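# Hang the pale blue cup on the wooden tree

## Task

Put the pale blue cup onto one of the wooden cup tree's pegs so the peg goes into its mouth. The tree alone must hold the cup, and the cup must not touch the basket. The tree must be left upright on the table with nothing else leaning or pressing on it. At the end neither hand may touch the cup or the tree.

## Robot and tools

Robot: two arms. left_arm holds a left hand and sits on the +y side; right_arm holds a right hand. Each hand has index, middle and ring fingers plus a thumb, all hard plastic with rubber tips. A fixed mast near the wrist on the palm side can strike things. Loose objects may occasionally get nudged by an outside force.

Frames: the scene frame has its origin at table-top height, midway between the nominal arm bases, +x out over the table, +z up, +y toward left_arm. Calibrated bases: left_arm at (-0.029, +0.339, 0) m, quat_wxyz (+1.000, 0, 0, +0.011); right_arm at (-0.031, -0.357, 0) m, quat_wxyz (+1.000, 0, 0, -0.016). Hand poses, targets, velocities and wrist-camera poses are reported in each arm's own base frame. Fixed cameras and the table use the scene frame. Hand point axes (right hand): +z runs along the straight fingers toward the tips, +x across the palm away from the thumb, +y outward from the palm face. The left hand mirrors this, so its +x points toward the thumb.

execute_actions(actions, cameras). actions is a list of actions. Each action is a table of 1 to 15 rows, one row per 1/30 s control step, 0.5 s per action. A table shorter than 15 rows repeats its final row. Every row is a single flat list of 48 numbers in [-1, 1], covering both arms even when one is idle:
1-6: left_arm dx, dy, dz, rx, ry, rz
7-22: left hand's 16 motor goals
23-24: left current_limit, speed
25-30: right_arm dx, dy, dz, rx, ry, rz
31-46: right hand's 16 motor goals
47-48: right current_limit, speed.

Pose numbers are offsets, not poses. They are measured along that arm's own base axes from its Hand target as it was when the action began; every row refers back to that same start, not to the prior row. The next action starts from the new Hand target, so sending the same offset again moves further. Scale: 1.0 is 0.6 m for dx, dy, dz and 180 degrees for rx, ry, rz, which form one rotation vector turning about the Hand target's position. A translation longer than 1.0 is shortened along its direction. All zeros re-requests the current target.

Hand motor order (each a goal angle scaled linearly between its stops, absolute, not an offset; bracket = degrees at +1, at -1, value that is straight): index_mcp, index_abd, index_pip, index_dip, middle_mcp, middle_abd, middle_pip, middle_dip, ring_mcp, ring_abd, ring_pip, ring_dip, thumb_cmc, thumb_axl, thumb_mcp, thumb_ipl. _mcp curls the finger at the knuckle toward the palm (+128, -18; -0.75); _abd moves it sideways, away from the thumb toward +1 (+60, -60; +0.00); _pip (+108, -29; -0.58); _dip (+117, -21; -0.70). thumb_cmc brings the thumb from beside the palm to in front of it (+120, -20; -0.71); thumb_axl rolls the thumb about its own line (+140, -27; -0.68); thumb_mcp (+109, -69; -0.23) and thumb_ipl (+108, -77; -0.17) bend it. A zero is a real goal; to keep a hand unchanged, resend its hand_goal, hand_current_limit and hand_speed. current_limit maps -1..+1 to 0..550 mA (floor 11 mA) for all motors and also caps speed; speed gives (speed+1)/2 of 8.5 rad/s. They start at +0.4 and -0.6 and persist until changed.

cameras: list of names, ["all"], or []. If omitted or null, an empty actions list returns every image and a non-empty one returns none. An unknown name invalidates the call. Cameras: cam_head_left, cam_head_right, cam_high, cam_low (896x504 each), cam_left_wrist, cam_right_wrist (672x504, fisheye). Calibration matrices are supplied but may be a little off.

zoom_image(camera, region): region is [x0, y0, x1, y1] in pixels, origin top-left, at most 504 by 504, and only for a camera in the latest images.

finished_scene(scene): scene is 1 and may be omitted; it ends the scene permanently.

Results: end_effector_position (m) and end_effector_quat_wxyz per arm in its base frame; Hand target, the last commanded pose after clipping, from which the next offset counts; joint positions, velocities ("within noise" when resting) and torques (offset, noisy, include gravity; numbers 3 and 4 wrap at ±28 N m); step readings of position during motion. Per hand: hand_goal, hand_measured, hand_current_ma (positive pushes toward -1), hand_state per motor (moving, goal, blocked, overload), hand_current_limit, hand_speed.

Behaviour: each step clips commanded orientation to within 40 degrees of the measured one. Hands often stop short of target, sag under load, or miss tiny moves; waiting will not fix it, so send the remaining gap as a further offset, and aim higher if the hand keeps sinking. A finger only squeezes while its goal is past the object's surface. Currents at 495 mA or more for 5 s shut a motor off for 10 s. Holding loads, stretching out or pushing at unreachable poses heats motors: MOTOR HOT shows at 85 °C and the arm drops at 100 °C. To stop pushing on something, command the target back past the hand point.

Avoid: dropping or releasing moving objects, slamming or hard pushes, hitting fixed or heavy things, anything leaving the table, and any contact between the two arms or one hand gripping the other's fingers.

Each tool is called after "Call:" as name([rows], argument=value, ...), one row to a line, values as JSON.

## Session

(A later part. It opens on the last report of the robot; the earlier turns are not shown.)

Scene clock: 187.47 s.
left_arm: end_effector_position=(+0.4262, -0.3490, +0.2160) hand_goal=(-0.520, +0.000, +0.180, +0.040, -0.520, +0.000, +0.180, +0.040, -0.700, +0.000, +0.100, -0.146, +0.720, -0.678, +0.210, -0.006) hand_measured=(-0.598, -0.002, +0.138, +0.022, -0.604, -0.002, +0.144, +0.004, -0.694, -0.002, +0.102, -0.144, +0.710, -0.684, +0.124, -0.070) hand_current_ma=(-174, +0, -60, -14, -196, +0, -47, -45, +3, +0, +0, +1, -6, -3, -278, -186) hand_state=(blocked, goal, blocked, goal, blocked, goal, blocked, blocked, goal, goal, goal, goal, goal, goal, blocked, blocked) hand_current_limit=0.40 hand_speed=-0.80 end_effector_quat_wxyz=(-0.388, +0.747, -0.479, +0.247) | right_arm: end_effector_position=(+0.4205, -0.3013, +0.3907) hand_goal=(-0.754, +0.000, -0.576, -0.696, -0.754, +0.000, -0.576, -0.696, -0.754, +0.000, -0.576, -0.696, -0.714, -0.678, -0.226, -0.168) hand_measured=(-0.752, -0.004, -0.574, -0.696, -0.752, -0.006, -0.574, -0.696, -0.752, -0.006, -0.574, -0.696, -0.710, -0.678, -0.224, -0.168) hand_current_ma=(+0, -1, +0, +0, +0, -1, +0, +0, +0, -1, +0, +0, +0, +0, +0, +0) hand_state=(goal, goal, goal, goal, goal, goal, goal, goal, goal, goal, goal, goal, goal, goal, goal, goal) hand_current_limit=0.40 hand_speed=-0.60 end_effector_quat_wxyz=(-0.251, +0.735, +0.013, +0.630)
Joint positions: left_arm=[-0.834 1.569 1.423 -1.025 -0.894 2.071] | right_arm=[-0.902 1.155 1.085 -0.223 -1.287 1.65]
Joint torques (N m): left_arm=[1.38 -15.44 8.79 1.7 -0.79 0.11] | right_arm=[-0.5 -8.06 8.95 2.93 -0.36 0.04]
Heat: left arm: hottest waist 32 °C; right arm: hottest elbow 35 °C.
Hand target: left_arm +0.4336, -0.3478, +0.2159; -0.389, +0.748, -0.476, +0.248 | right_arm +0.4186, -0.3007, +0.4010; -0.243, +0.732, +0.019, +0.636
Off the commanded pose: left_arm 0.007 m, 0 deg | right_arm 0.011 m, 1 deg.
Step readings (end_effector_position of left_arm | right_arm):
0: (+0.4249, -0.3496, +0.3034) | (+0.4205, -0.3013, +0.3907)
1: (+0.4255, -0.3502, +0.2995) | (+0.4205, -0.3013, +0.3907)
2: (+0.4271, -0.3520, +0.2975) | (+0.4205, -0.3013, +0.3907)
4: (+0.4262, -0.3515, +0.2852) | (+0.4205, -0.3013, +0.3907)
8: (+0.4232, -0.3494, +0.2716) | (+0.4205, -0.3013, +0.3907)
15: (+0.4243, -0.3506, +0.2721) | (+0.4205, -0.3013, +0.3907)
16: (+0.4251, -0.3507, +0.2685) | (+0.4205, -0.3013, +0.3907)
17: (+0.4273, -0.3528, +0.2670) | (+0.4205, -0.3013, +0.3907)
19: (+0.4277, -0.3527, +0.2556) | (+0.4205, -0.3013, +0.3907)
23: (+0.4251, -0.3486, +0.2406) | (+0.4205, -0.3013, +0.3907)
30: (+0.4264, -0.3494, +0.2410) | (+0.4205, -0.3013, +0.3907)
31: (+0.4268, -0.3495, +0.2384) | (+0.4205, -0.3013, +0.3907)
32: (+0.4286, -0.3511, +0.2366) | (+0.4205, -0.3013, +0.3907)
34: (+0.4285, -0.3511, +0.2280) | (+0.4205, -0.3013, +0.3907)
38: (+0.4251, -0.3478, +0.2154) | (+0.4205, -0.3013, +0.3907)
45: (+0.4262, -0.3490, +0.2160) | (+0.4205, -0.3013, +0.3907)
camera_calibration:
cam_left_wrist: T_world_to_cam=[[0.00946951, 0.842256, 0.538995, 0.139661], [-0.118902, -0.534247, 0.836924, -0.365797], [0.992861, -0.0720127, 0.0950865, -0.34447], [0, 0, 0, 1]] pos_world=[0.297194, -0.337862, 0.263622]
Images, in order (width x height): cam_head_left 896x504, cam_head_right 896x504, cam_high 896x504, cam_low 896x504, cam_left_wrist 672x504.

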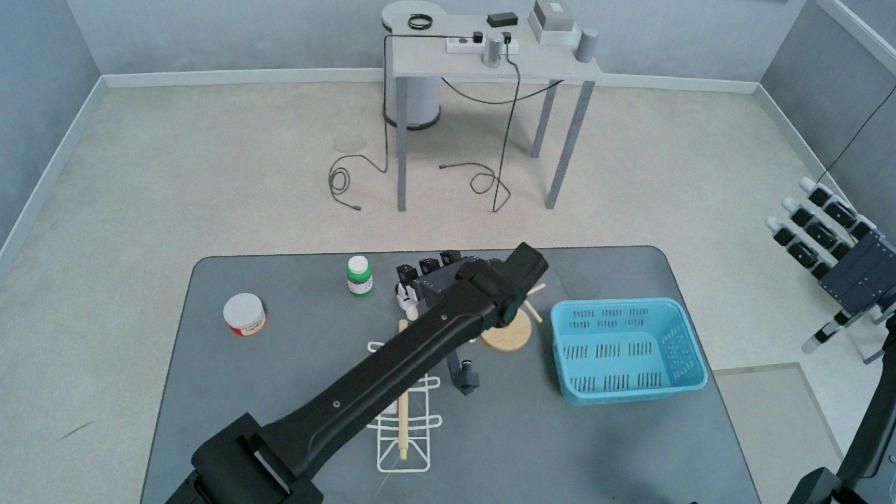

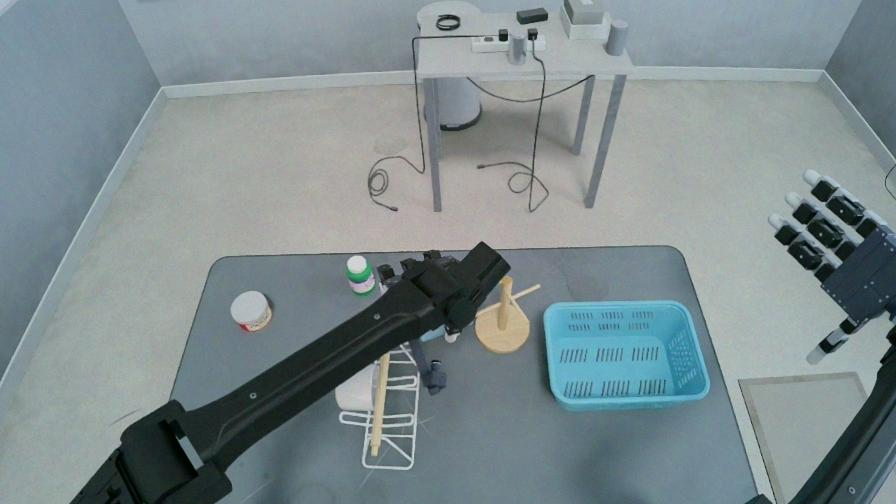

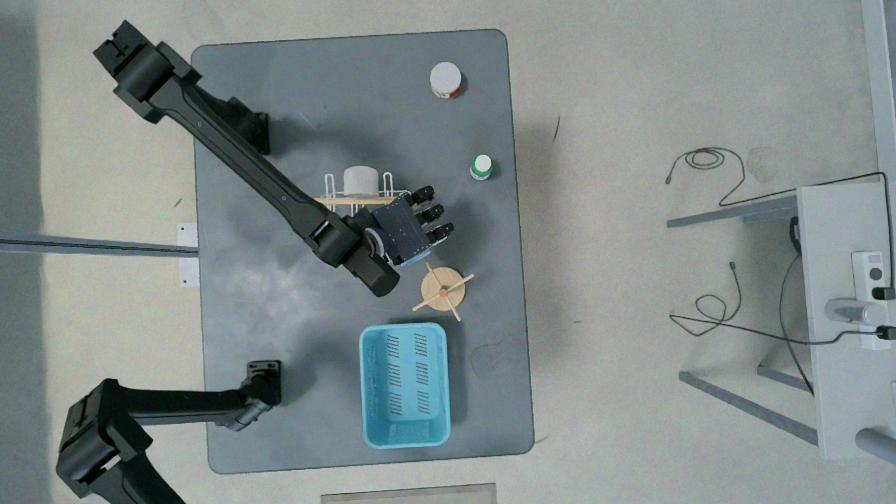

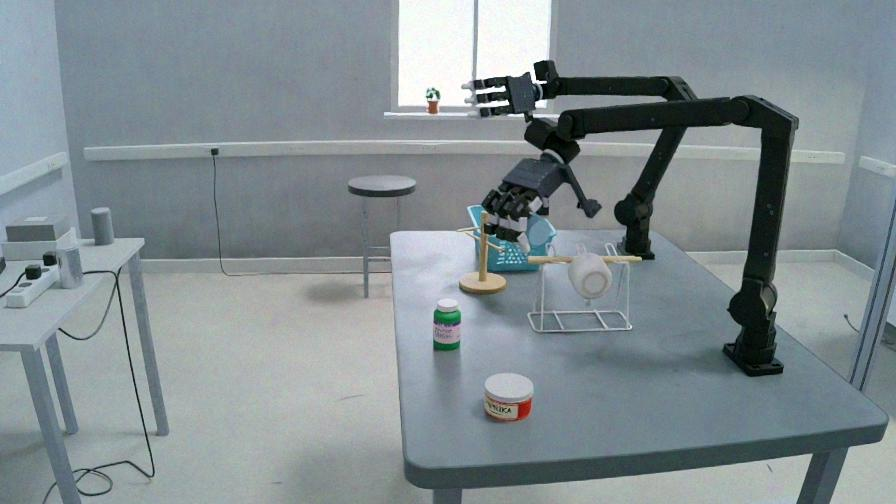

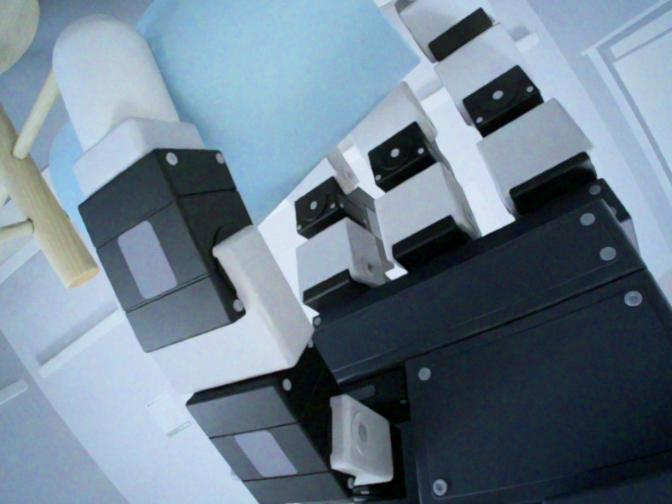

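Call:
execute_actions([
  [[0.01,0.005,-0.045,0,0,0.0135,-0.52,0,0.18,0.04,-0.52,0,0.18,0.04,-0.7,0,0.1,-0.145,0.72,-0.678,0.21,-0.005,0.4,-0.8,0,0,0,0,0,0,-0.754,0,-0.576,-0.696,-0.754,0,-0.576,-0.696,-0.754,0,-0.576,-0.696,-0.714,-0.678,-0.226,-0.168,0.4,-0.6]],
  [[0.009,0.004,-0.045,0,0,0.0135,-0.52,0,0.18,0.04,-0.52,0,0.18,0.04,-0.7,0,0.1,-0.145,0.72,-0.678,0.21,-0.005,0.4,-0.8,0,0,0,0,0,0,-0.754,0,-0.576,-0.696,-0.754,0,-0.576,-0.696,-0.754,0,-0.576,-0.696,-0.714,-0.678,-0.226,-0.168,0.4,-0.6]],
  [[0,0,-0.045,0,0,0,-0.52,0,0.18,0.04,-0.52,0,0.18,0.04,-0.7,0,0.1,-0.145,0.72,-0.678,0.21,-0.005,0.4,-0.8,0,0,0,0,0,0,-0.754,0,-0.576,-0.696,-0.754,0,-0.576,-0.696,-0.754,0,-0.576,-0.696,-0.714,-0.678,-0.226,-0.168,0.4,-0.6]],
], cameras=["cam_high","cam_low","cam_head_left","cam_left_wrist"])

Call:
zoom_image(camera="cam_low", region=[440, 170, 600, 330])

Call:
zoom_image(camera="cam_high", region=[370, 210, 490, 330])

Call:
zoom_image(camera="cam_head_left", region=[390, 230, 550, 400])

Scene clock: 192.33 s.
left_arm: end_effector_position=(+0.4378, -0.3426, +0.1382) hand_goal=(-0.520, +0.000, +0.180, +0.040, -0.520, +0.000, +0.180, +0.040, -0.700, +0.000, +0.100, -0.146, +0.720, -0.678, +0.210, -0.006) hand_measured=(-0.598, -0.002, +0.138, +0.022, -0.604, -0.002, +0.144, +0.004, -0.694, -0.004, +0.102, -0.144, +0.710, -0.684, +0.124, -0.070) hand_current_ma=(-173, +0, -60, -14, -196, +0, -47, -45, +2, -1, +1, +1, -6, -3, -278, -186) hand_state=(blocked, goal, blocked, goal, blocked, goal, blocked, blocked, goal, goal, goal, goal, goal, goal, blocked, blocked) hand_current_limit=0.40 hand_speed=-0.80 end_effector_quat_wxyz=(-0.400, +0.763, -0.453, +0.229) | right_arm: end_effector_position=(+0.4205, -0.3013, +0.3907) hand_goal=(-0.754, +0.000, -0.576, -0.696, -0.754, +0.000, -0.576, -0.696, -0.754, +0.000, -0.576, -0.696, -0.714, -0.678, -0.226, -0.168) hand_measured=(-0.752, -0.004, -0.574, -0.696, -0.752, -0.006, -0.574, -0.696, -0.752, -0.006, -0.574, -0.696, -0.710, -0.678, -0.224, -0.168) hand_current_ma=(+0, -1, +0, +0, +0, -1, +0, +0, +0, -1, +0, +0, +0, +0, +0, +0) hand_state=(goal, goal, goal, goal, goal, goal, goal, goal, goal, goal, goal, goal, goal, goal, goal, goal) hand_current_limit=0.40 hand_speed=-0.60 end_effector_quat_wxyz=(-0.251, +0.735, +0.013, +0.630)
Joint positions: left_arm=[-0.817 1.656 1.325 -0.915 -0.919 1.987] | right_arm=[-0.902 1.155 1.085 -0.223 -1.287 1.65]
Joint torques (N m): left_arm=[1.55 -16.85 8.14 1.66 -0.8 -0.09] | right_arm=[-0.62 -8.23 8.91 2.91 -0.39 0.03]
Heat: left arm: hottest waist 32 °C; right arm: hottest elbow 35 °C.
Hand target: left_arm +0.4449, -0.3424, +0.1349; -0.399, +0.768, -0.444, +0.231 | right_arm +0.4186, -0.3007, +0.4010; -0.243, +0.732, +0.019, +0.636
Off the commanded pose: left_arm 0.008 m, 1 deg | right_arm 0.011 m, 1 deg.
Step readings (end_effector_position of left_arm | right_arm):
0: (+0.4262, -0.3490, +0.2160) | (+0.4205, -0.3013, +0.3907)
1: (+0.4269, -0.3483, +0.2146) | (+0.4205, -0.3013, +0.3907)
2: (+0.4288, -0.3475, +0.2136) | (+0.4205, -0.3013, +0.3907)
4: (+0.4296, -0.3468, +0.2085) | (+0.4205, -0.3013, +0.3907)
8: (+0.4316, -0.3459, +0.1991) | (+0.4205, -0.3013, +0.3907)
15: (+0.4322, -0.3466, +0.1963) | (+0.4205, -0.3013, +0.3907)
16: (+0.4327, -0.3462, +0.1947) | (+0.4205, -0.3013, +0.3907)
17: (+0.4342, -0.3463, +0.1938) | (+0.4205, -0.3013, +0.3907)
19: (+0.4351, -0.3448, +0.1868) | (+0.4205, -0.3013, +0.3907)
23: (+0.4359, -0.3429, +0.1706) | (+0.4205, -0.3013, +0.3907)
30: (+0.4373, -0.3425, +0.1634) | (+0.4205, -0.3013, +0.3907)
31: (+0.4377, -0.3428, +0.1618) | (+0.4205, -0.3013, +0.3907)
32: (+0.4393, -0.3442, +0.1594) | (+0.4205, -0.3013, +0.3907)
34: (+0.4394, -0.3443, +0.1520) | (+0.4205, -0.3013, +0.3907)
38: (+0.4370, -0.3417, +0.1396) | (+0.4205, -0.3013, +0.3907)
45: (+0.4378, -0.3426, +0.1382) | (+0.4205, -0.3013, +0.3907)
camera_calibration:
cam_left_wrist: T_world_to_cam=[[-0.0519045, 0.835595, 0.546888, 0.199642], [-0.0766239, -0.549345, 0.832075, -0.318895], [0.995708, 0.00128372, 0.0925399, -0.323897], [0, 0, 0, 1]] pos_world=[0.308434, -0.341587, 0.186136]
Images, in order (width x height): cam_head_left 896x504, cam_high 896x504, cam_low 896x504, cam_left_wrist 672x504.

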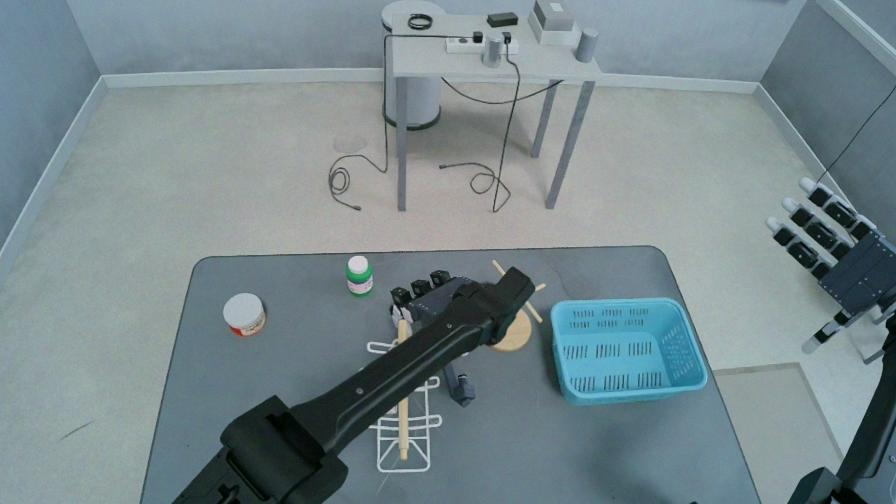

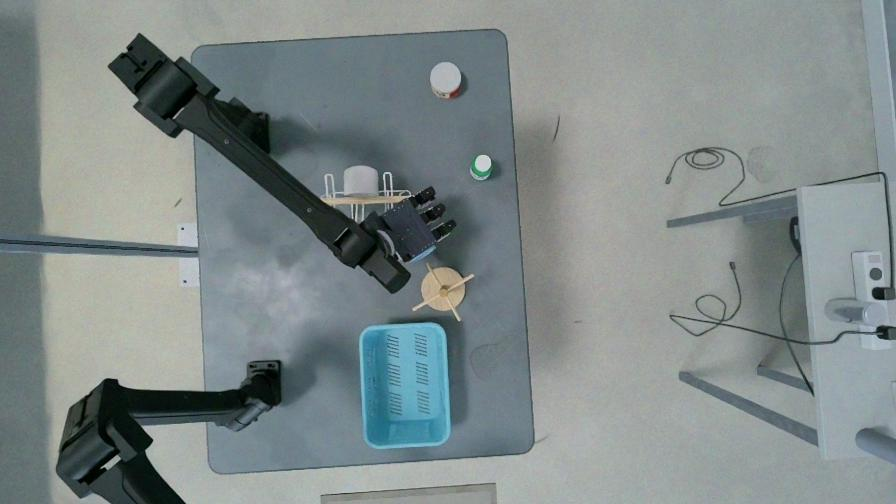

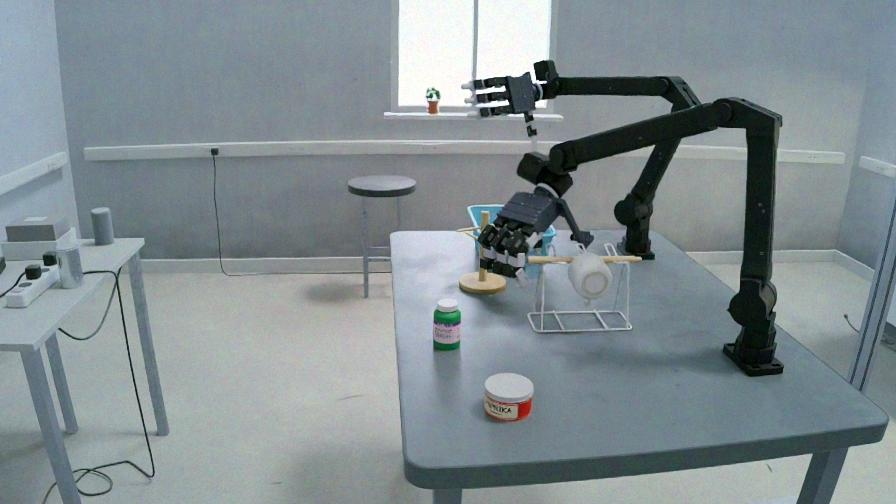

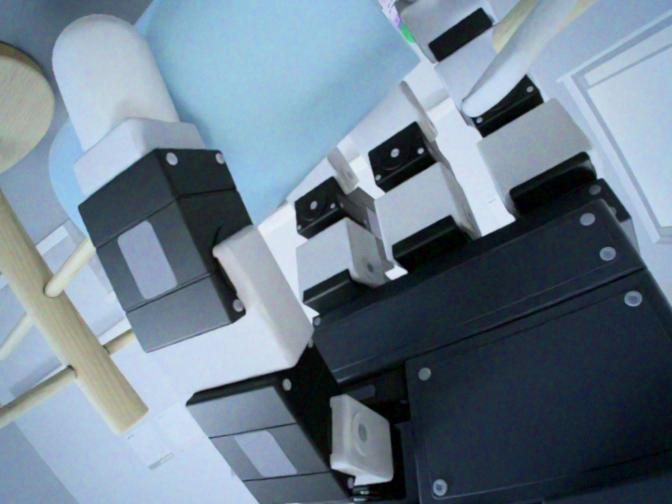

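Scaled by 3.150 from the camera's 896x504 image, which has a finer 1280x720 frame.

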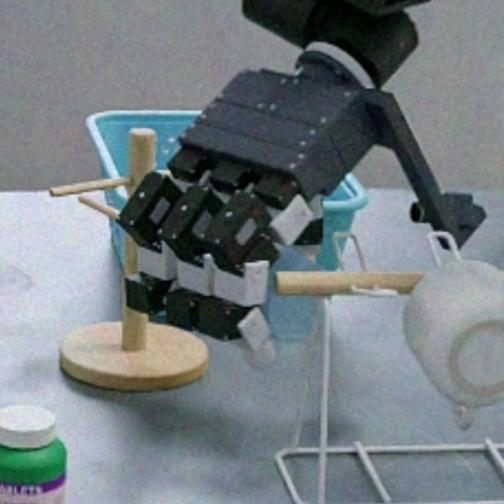

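Scaled by 4.200 from the camera's 896x504 image, which has a finer 1280x720 frame.

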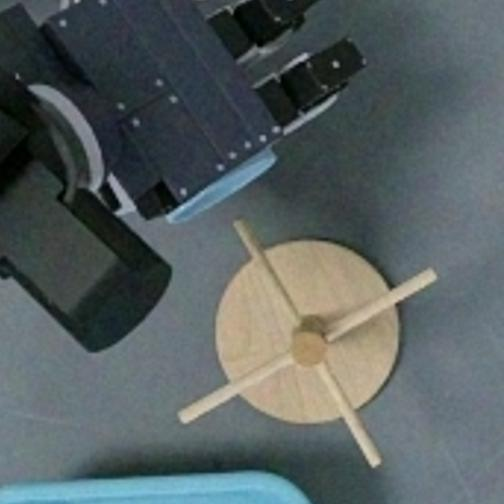

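Scaled by 2.965 from the camera's 896x504 image, which has a finer 1280x720 frame.

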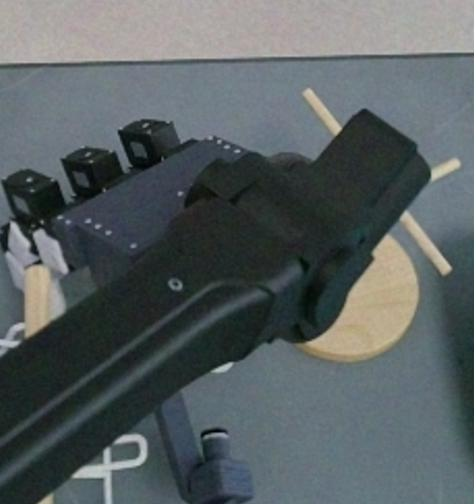

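Call:
execute_actions([
  [[0,0,-0.035,0,0,0,-0.52,0,0.18,0.04,-0.52,0,0.18,0.04,-0.7,0,0.1,-0.145,0.72,-0.678,0.21,-0.005,0.4,-0.8,0,0,0,0,0,0,-0.754,0,-0.576,-0.696,-0.754,0,-0.576,-0.696,-0.754,0,-0.576,-0.696,-0.714,-0.678,-0.226,-0.168,0.4,-0.6]],
], cameras=["cam_high","cam_low","cam_head_right","cam_left_wrist"])

Call:
zoom_image(camera="cam_low", region=[460, 190, 570, 300])

Call:
zoom_image(camera="cam_high", region=[380, 220, 480, 320])

Call:
zoom_image(camera="cam_left_wrist", region=[0, 0, 400, 450])

Scene clock: 197.47 s.
left_arm: end_effector_position=(+0.4402, -0.3446, +0.1249) hand_goal=(-0.520, +0.000, +0.180, +0.040, -0.520, +0.000, +0.180, +0.040, -0.700, +0.000, +0.100, -0.146, +0.720, -0.678, +0.210, -0.006) hand_measured=(-0.598, -0.002, +0.138, +0.022, -0.604, -0.002, +0.142, +0.004, -0.698, +0.000, +0.102, -0.144, +0.710, -0.684, +0.124, -0.070) hand_current_ma=(-173, +0, -60, -14, -196, +0, -48, -45, +0, +0, +1, +1, -6, -3, -278, -186) hand_state=(blocked, goal, blocked, goal, blocked, goal, blocked, blocked, goal, goal, goal, goal, goal, goal, blocked, blocked) hand_current_limit=0.40 hand_speed=-0.80 end_effector_quat_wxyz=(-0.399, +0.764, -0.448, +0.237) | right_arm: end_effector_position=(+0.4205, -0.3013, +0.3907) hand_goal=(-0.754, +0.000, -0.576, -0.696, -0.754, +0.000, -0.576, -0.696, -0.754, +0.000, -0.576, -0.696, -0.714, -0.678, -0.226, -0.168) hand_measured=(-0.752, -0.004, -0.574, -0.696, -0.752, -0.006, -0.574, -0.696, -0.752, -0.006, -0.574, -0.696, -0.710, -0.678, -0.224, -0.168) hand_current_ma=(+0, -1, +0, +0, +0, -1, +0, +0, +0, -1, +0, +0, +0, +0, +0, +0) hand_state=(goal, goal, goal, goal, goal, goal, goal, goal, goal, goal, goal, goal, goal, goal, goal, goal) hand_current_limit=0.40 hand_speed=-0.60 end_effector_quat_wxyz=(-0.251, +0.735, +0.013, +0.630)
Joint positions: left_arm=[-0.817 1.667 1.298 -0.86 -0.921 1.985] | right_arm=[-0.902 1.155 1.085 -0.223 -1.287 1.65]
Joint torques (N m): left_arm=[1.55 -15.44 7.56 1.59 -0.7 -0.07] | right_arm=[-0.62 -8.06 8.91 2.88 -0.39 0.04]
Heat: left arm: hottest waist 32 °C; right arm: hottest elbow 35 °C.
Hand target: left_arm +0.4450, -0.3425, +0.1140; -0.399, +0.768, -0.444, +0.232 | right_arm +0.4186, -0.3007, +0.4010; -0.243, +0.732, +0.019, +0.636
Off the commanded pose: left_arm 0.012 m, 1 deg | right_arm 0.011 m, 1 deg.
Step readings (end_effector_position of left_arm | right_arm):
0: (+0.4378, -0.3426, +0.1382) | (+0.4205, -0.3013, +0.3907)
1: (+0.4380, -0.3427, +0.1368) | (+0.4205, -0.3013, +0.3907)
2: (+0.4392, -0.3440, +0.1353) | (+0.4205, -0.3013, +0.3907)
4: (+0.4396, -0.3444, +0.1306) | (+0.4205, -0.3013, +0.3907)
8: (+0.4400, -0.3444, +0.1248) | (+0.4205, -0.3013, +0.3907)
15: (+0.4402, -0.3446, +0.1249) | (+0.4205, -0.3013, +0.3907)
camera_calibration:
cam_left_wrist: T_world_to_cam=[[-0.0605743, 0.841948, 0.536147, 0.216007], [-0.0874251, -0.539544, 0.837406, -0.301311], [0.994328, 0.00385259, 0.10629, -0.325328], [0, 0, 0, 1]] pos_world=[0.310225, -0.343184, 0.171087]
Images, in order (width x height): cam_head_right 896x504, cam_high 896x504, cam_low 896x504, cam_left_wrist 672x504.

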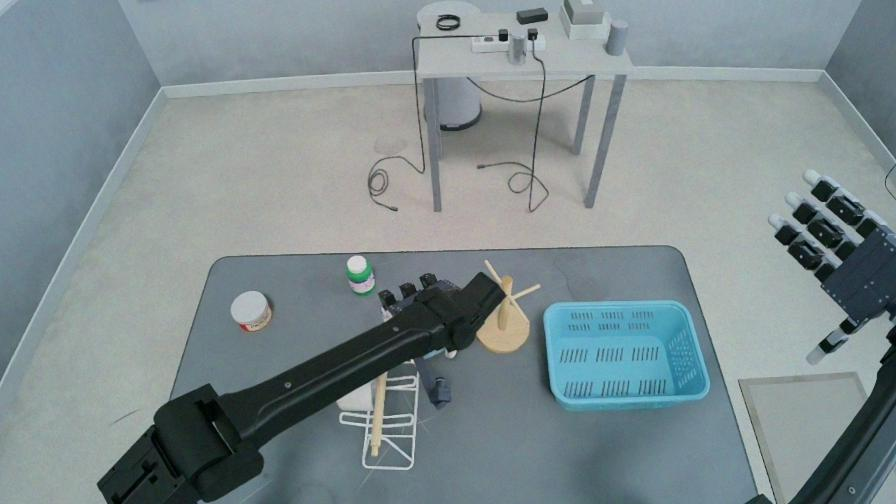

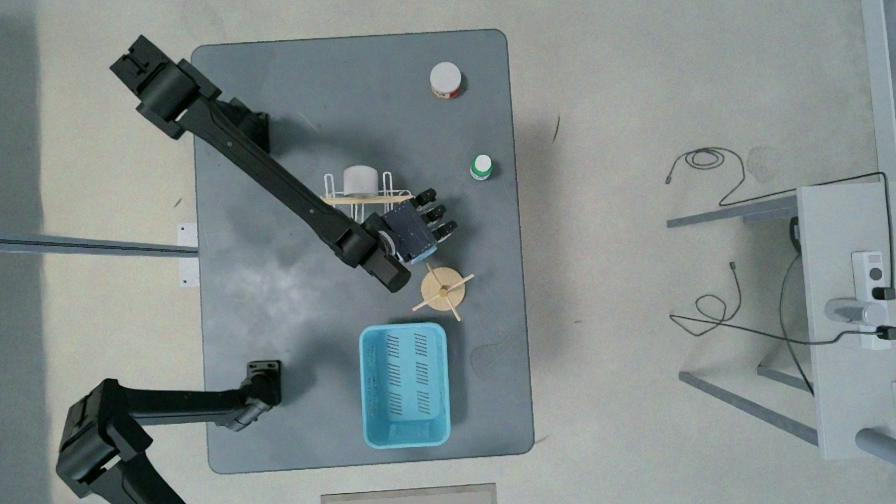

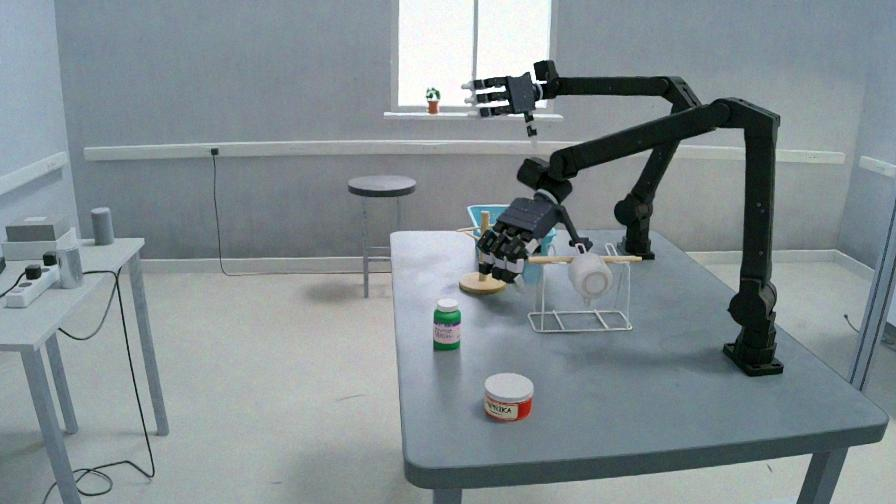

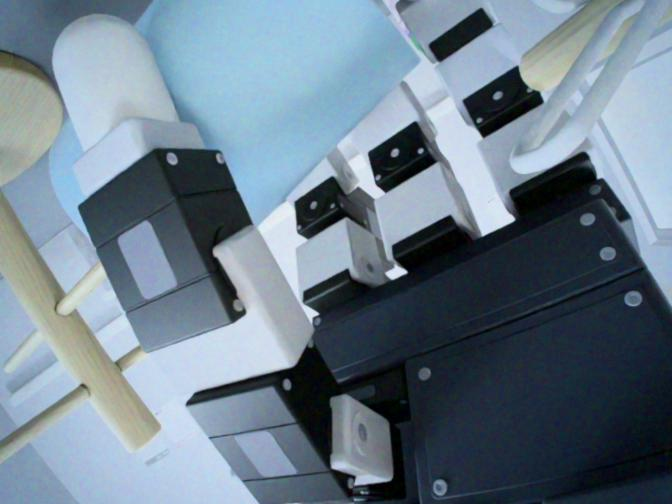

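Scaled by 4.582 from the camera's 896x504 image, which has a finer 1280x720 frame.

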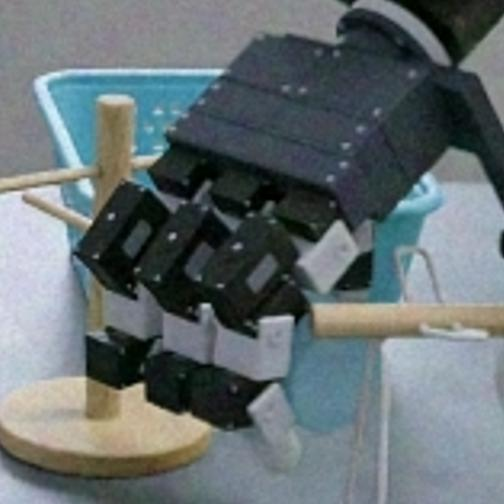

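Scaled by 5.040 from the camera's 896x504 image, which has a finer 1280x720 frame.

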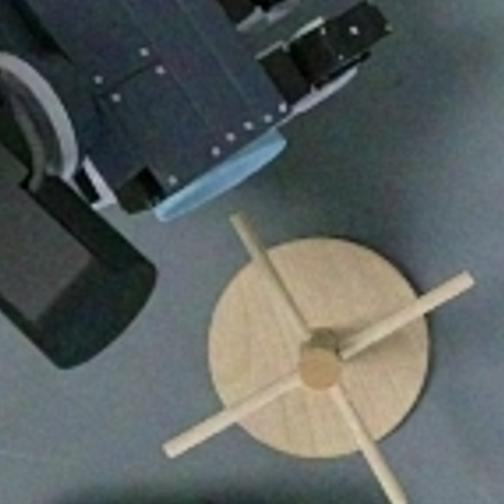

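Scaled by 1.120 from the camera's 672x504 image, which has a finer 960x720 frame.

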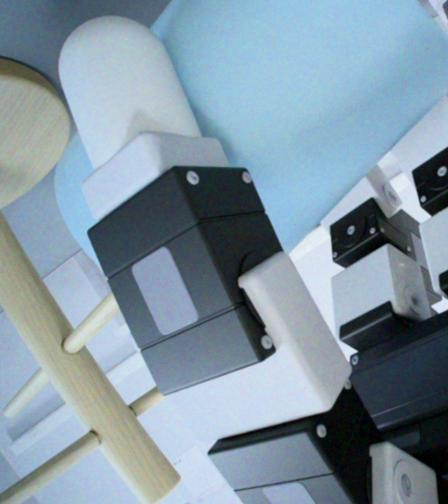

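Call:
execute_actions([
  [[0.0145,-0.03,0.018,0,0,0,-0.52,0,0.18,0.04,-0.52,0,0.18,0.04,-0.7,0,0.1,-0.145,0.72,-0.678,0.21,-0.005,0.4,-0.8,0,0,0,0,0,0,-0.754,0,-0.576,-0.696,-0.754,0,-0.576,-0.696,-0.754,0,-0.576,-0.696,-0.714,-0.678,-0.226,-0.168,0.4,-0.6]],
  [[0.0145,-0.03,0,0,0,0,-0.52,0,0.18,0.04,-0.52,0,0.18,0.04,-0.7,0,0.1,-0.145,0.72,-0.678,0.21,-0.005,0.4,-0.8,0,0,0,0,0,0,-0.754,0,-0.576,-0.696,-0.754,0,-0.576,-0.696,-0.754,0,-0.576,-0.696,-0.714,-0.678,-0.226,-0.168,0.4,-0.6]],
], cameras=["cam_high","cam_low","cam_head_right","cam_left_wrist"])

Call:
zoom_image(camera="cam_low", region=[460, 190, 570, 300])

Call:
zoom_image(camera="cam_high", region=[380, 220, 480, 320])

Call:
zoom_image(camera="cam_left_wrist", region=[0, 0, 400, 450])

Scene clock: 204.83 s.
left_arm: end_effector_position=(+0.4541, -0.3614, +0.1160) hand_goal=(-0.520, +0.000, +0.180, +0.040, -0.520, +0.000, +0.180, +0.040, -0.700, +0.000, +0.100, -0.146, +0.720, -0.678, +0.210, -0.006) hand_measured=(-0.598, -0.002, +0.138, +0.022, -0.604, -0.002, +0.142, +0.004, -0.694, +0.000, +0.102, -0.144, +0.710, -0.684, +0.124, -0.070) hand_current_ma=(-173, +0, -60, -14, -196, +0, -48, -45, +2, +0, +1, +1, -6, -3, -278, -186) hand_state=(blocked, goal, blocked, goal, blocked, goal, blocked, blocked, goal, goal, goal, goal, goal, goal, blocked, blocked) hand_current_limit=0.40 hand_speed=-0.80 end_effector_quat_wxyz=(-0.403, +0.767, -0.450, +0.219) | right_arm: end_effector_position=(+0.4205, -0.3013, +0.3907) hand_goal=(-0.754, +0.000, -0.576, -0.696, -0.754, +0.000, -0.576, -0.696, -0.754, +0.000, -0.576, -0.696, -0.714, -0.678, -0.226, -0.168) hand_measured=(-0.752, -0.004, -0.574, -0.696, -0.752, -0.006, -0.574, -0.696, -0.752, -0.006, -0.574, -0.696, -0.710, -0.678, -0.224, -0.168) hand_current_ma=(+0, -1, +0, +0, +0, -1, +0, +0, +0, -1, +0, +0, +0, +0, +0, +0) hand_state=(goal, goal, goal, goal, goal, goal, goal, goal, goal, goal, goal, goal, goal, goal, goal, goal) hand_current_limit=0.40 hand_speed=-0.60 end_effector_quat_wxyz=(-0.251, +0.735, +0.013, +0.630)
Joint positions: left_arm=[-0.819 1.752 1.397 -0.932 -0.922 1.954] | right_arm=[-0.902 1.155 1.085 -0.223 -1.287 1.65]
Joint torques (N m): left_arm=[0.21 -15.68 11.21 0.81 -0.97 -0.09] | right_arm=[-0.5 -8.12 8.99 2.93 -0.39 0.04]
Heat: left arm: hottest waist 31 °C; right arm: hottest elbow 35 °C.
Hand target: left_arm +0.4623, -0.3785, +0.1247; -0.399, +0.768, -0.444, +0.232 | right_arm +0.4186, -0.3007, +0.4010; -0.243, +0.732, +0.019, +0.636
Off the commanded pose: left_arm 0.021 m, 2 deg | right_arm 0.011 m, 1 deg.
Step readings (end_effector_position of left_arm | right_arm):
0: (+0.4402, -0.3446, +0.1249) | (+0.4205, -0.3013, +0.3907)
1: (+0.4403, -0.3447, +0.1247) | (+0.4205, -0.3013, +0.3907)
2: (+0.4402, -0.3446, +0.1245) | (+0.4205, -0.3013, +0.3907)
4: (+0.4420, -0.3466, +0.1228) | (+0.4205, -0.3013, +0.3907)
8: (+0.4423, -0.3469, +0.1154) | (+0.4205, -0.3013, +0.3907)
15: (+0.4417, -0.3463, +0.1124) | (+0.4205, -0.3013, +0.3907)
16: (+0.4425, -0.3472, +0.1133) | (+0.4205, -0.3013, +0.3907)
17: (+0.4431, -0.3484, +0.1137) | (+0.4205, -0.3013, +0.3907)
19: (+0.4492, -0.3552, +0.1155) | (+0.4205, -0.3013, +0.3907)
23: (+0.4554, -0.3618, +0.1166) | (+0.4205, -0.3013, +0.3907)
30: (+0.4541, -0.3614, +0.1160) | (+0.4205, -0.3013, +0.3907)
camera_calibration:
cam_left_wrist: T_world_to_cam=[[-0.0592662, 0.829217, 0.555776, 0.22827], [-0.0558228, -0.558636, 0.827532, -0.321896], [0.99668, 0.0180197, 0.0793975, -0.33087], [0, 0, 0, 1]] pos_world=[0.325331, -0.363146, 0.165783]
Images, in order (width x height): cam_head_right 896x504, cam_high 896x504, cam_low 896x504, cam_left_wrist 672x504.

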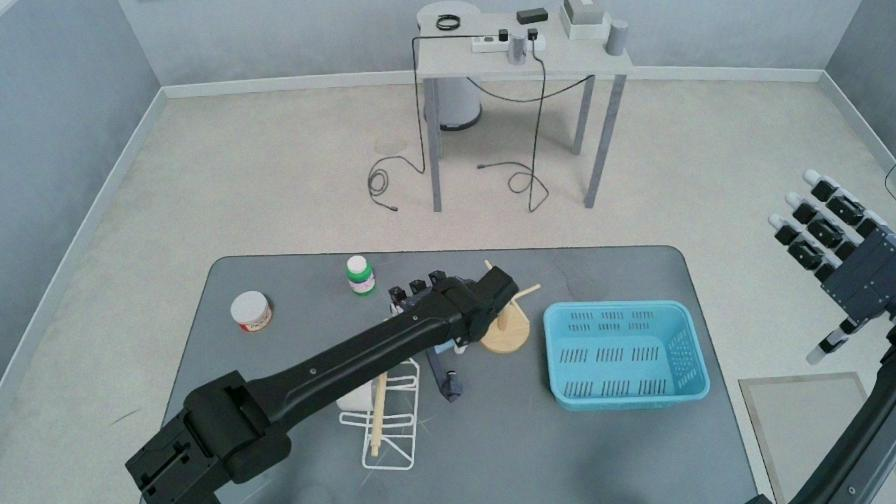

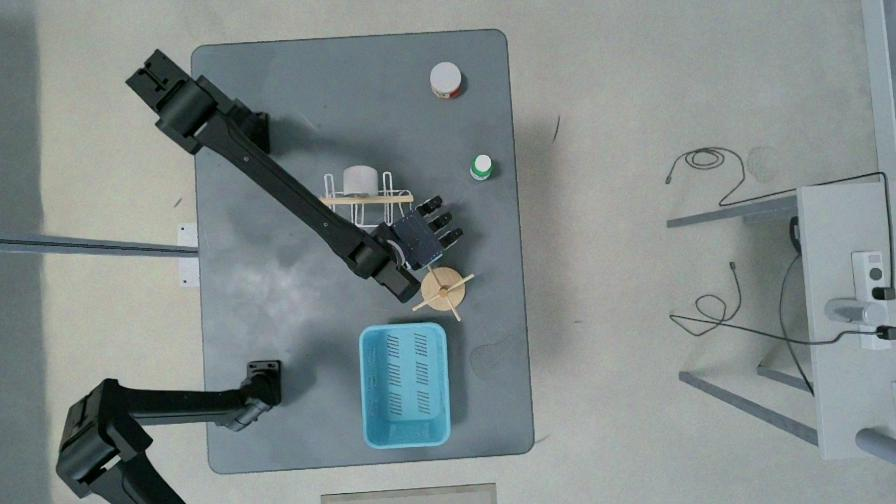

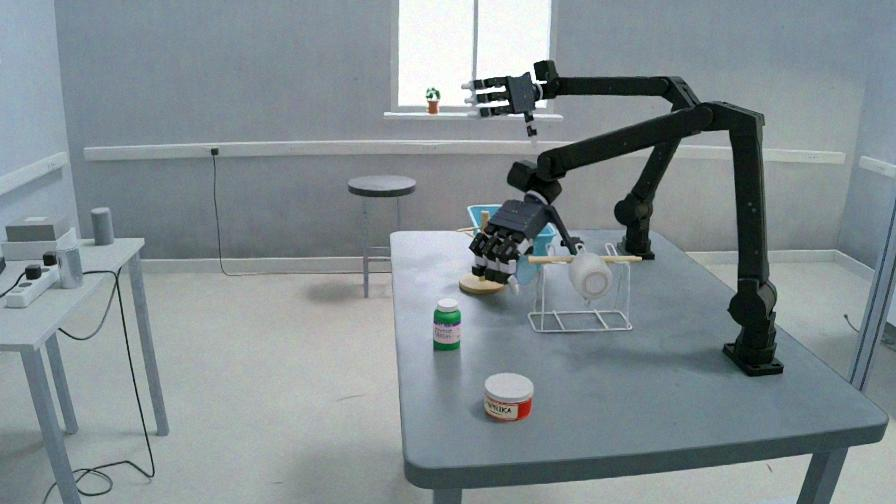

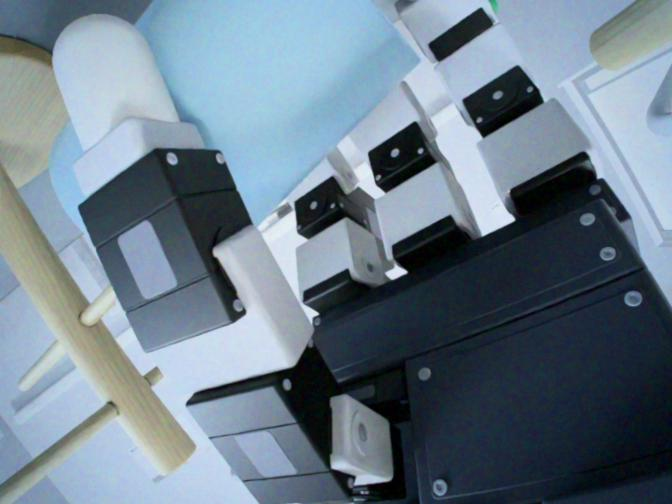

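Scaled by 4.582 from the camera's 896x504 image, which has a finer 1280x720 frame.

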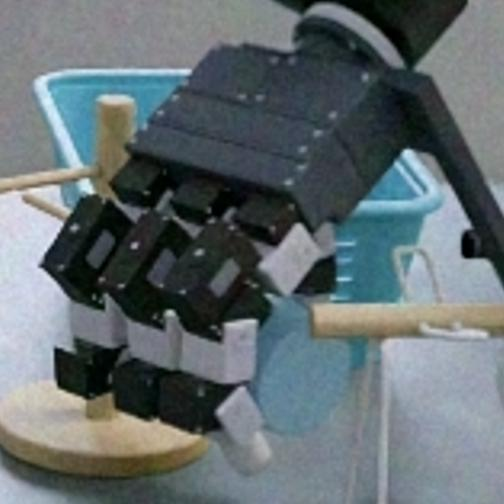

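Scaled by 5.040 from the camera's 896x504 image, which has a finer 1280x720 frame.

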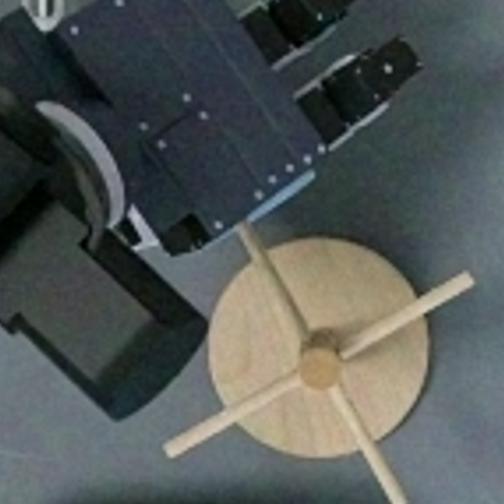

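Scaled by 1.120 from the camera's 672x504 image, which has a finer 960x720 frame.

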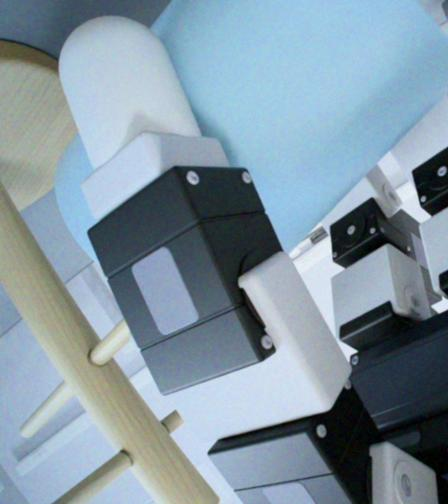

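Call:
execute_actions([
  [[0,0,0.025,0,0,0,-0.52,0,0.18,0.04,-0.52,0,0.18,0.04,-0.7,0,0.1,-0.145,0.72,-0.678,0.21,-0.005,0.4,-0.8,0,0,0,0,0,0,-0.754,0,-0.576,-0.696,-0.754,0,-0.576,-0.696,-0.754,0,-0.576,-0.696,-0.714,-0.678,-0.226,-0.168,0.4,-0.6]],
], cameras=["cam_high","cam_low","cam_left_wrist"])

Call:
zoom_image(camera="cam_low", region=[460, 190, 570, 300])

Call:
zoom_image(camera="cam_high", region=[380, 220, 480, 320])

Scene clock: 206.77 s.
left_arm: end_effector_position=(+0.4535, -0.3607, +0.1229) hand_goal=(-0.520, +0.000, +0.180, +0.040, -0.520, +0.000, +0.180, +0.040, -0.700, +0.000, +0.100, -0.146, +0.720, -0.678, +0.210, -0.006) hand_measured=(-0.598, -0.002, +0.138, +0.022, -0.604, -0.002, +0.142, +0.004, -0.694, +0.000, +0.102, -0.144, +0.710, -0.684, +0.124, -0.070) hand_current_ma=(-173, +0, -60, -14, -196, +0, -48, -45, +2, +0, +1, +1, -6, -3, -278, -186) hand_state=(blocked, goal, blocked, goal, blocked, goal, blocked, blocked, goal, goal, goal, goal, goal, goal, blocked, blocked) hand_current_limit=0.40 hand_speed=-0.80 end_effector_quat_wxyz=(-0.405, +0.766, -0.453, +0.212) | right_arm: end_effector_position=(+0.4205, -0.3013, +0.3907) hand_goal=(-0.754, +0.000, -0.576, -0.696, -0.754, +0.000, -0.576, -0.696, -0.754, +0.000, -0.576, -0.696, -0.714, -0.678, -0.226, -0.168) hand_measured=(-0.752, -0.004, -0.574, -0.696, -0.752, -0.006, -0.574, -0.696, -0.752, -0.006, -0.574, -0.696, -0.710, -0.678, -0.224, -0.168) hand_current_ma=(+0, -1, +0, +0, +0, -1, +0, +0, +0, -1, +0, +0, +0, +0, +0, +0) hand_state=(goal, goal, goal, goal, goal, goal, goal, goal, goal, goal, goal, goal, goal, goal, goal, goal) hand_current_limit=0.40 hand_speed=-0.60 end_effector_quat_wxyz=(-0.251, +0.735, +0.013, +0.630)
Joint positions: left_arm=[-0.819 1.752 1.418 -0.969 -0.922 1.953] | right_arm=[-0.902 1.155 1.085 -0.223 -1.287 1.65]
Joint torques (N m): left_arm=[0.15 -17.26 11.52 0.64 -0.96 -0.06] | right_arm=[-0.38 -8.12 9.03 2.99 -0.38 0.05]
Heat: left arm: hottest waist 31 °C; right arm: hottest elbow 35 °C.
Hand target: left_arm +0.4623, -0.3784, +0.1397; -0.399, +0.768, -0.444, +0.232 | right_arm +0.4186, -0.3007, +0.4010; -0.243, +0.732, +0.019, +0.636
Off the commanded pose: left_arm 0.026 m, 3 deg | right_arm 0.011 m, 1 deg.
Step readings (end_effector_position of left_arm | right_arm):
0: (+0.4541, -0.3615, +0.1161) | (+0.4205, -0.3013, +0.3907)
1: (+0.4539, -0.3612, +0.1166) | (+0.4205, -0.3013, +0.3907)
2: (+0.4530, -0.3603, +0.1175) | (+0.4205, -0.3013, +0.3907)
4: (+0.4523, -0.3595, +0.1192) | (+0.4205, -0.3013, +0.3907)
8: (+0.4537, -0.3609, +0.1227) | (+0.4205, -0.3013, +0.3907)
15: (+0.4535, -0.3607, +0.1229) | (+0.4205, -0.3013, +0.3907)
camera_calibration:
cam_left_wrist: T_world_to_cam=[[-0.054349, 0.823059, 0.56535, 0.218224], [-0.0472516, -0.567672, 0.821897, -0.33359], [0.997403, 0.0179557, 0.0697433, -0.329997], [0, 0, 0, 1]] pos_world=[0.325237, -0.363056, 0.173819]
Images, in order (width x height): cam_high 896x504, cam_low 896x504, cam_left_wrist 672x504.

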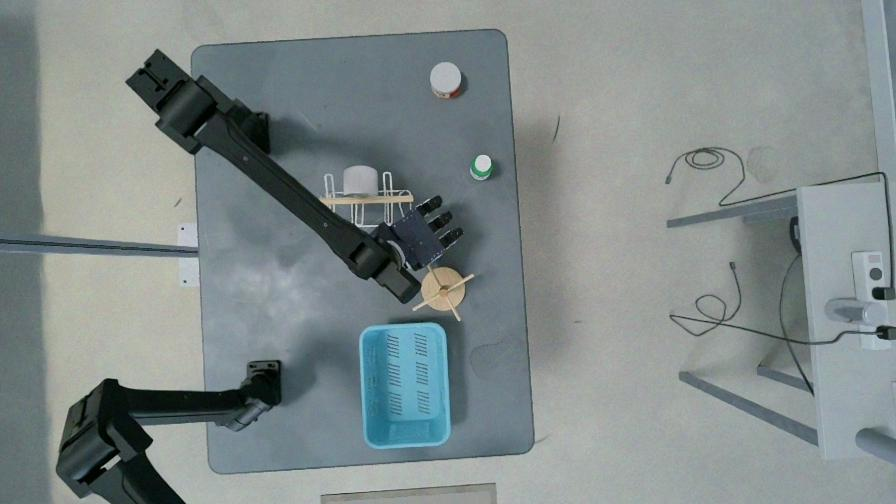

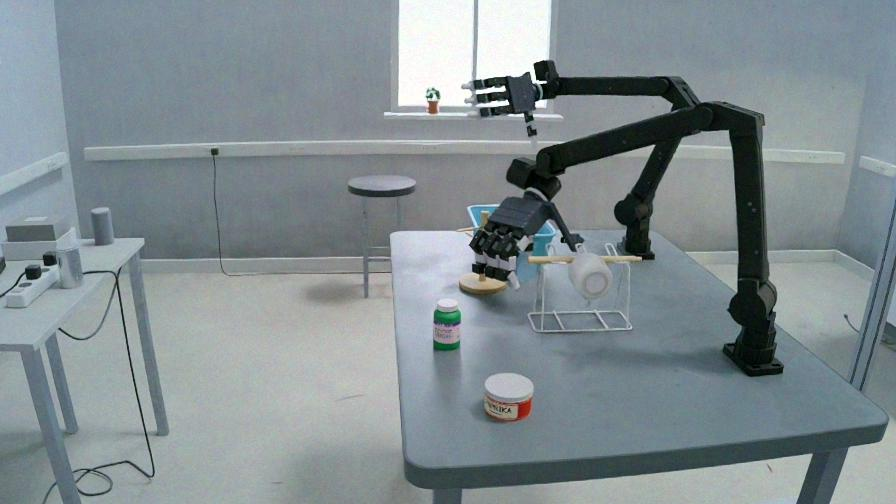

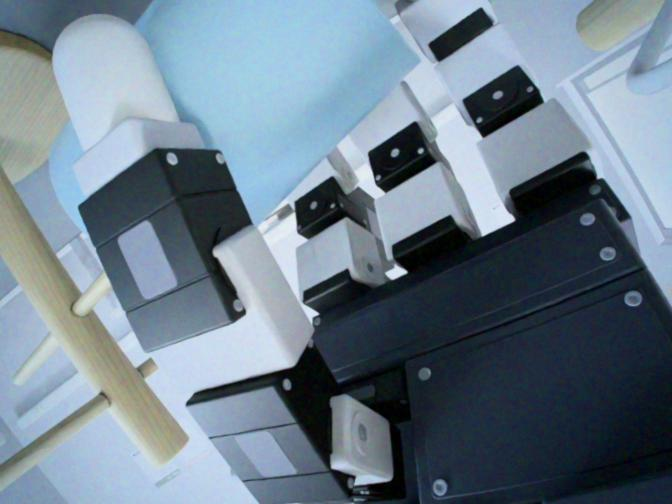

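Scaled by 4.582 from the camera's 896x504 image, which has a finer 1280x720 frame.

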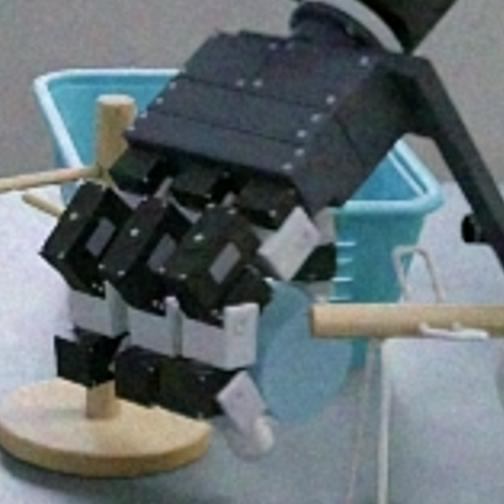

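Scaled by 5.040 from the camera's 896x504 image, which has a finer 1280x720 frame.

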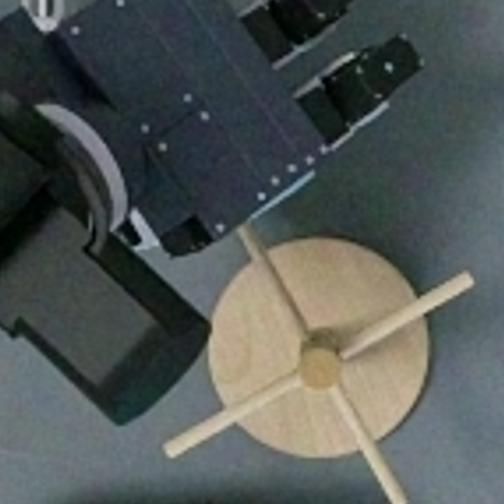

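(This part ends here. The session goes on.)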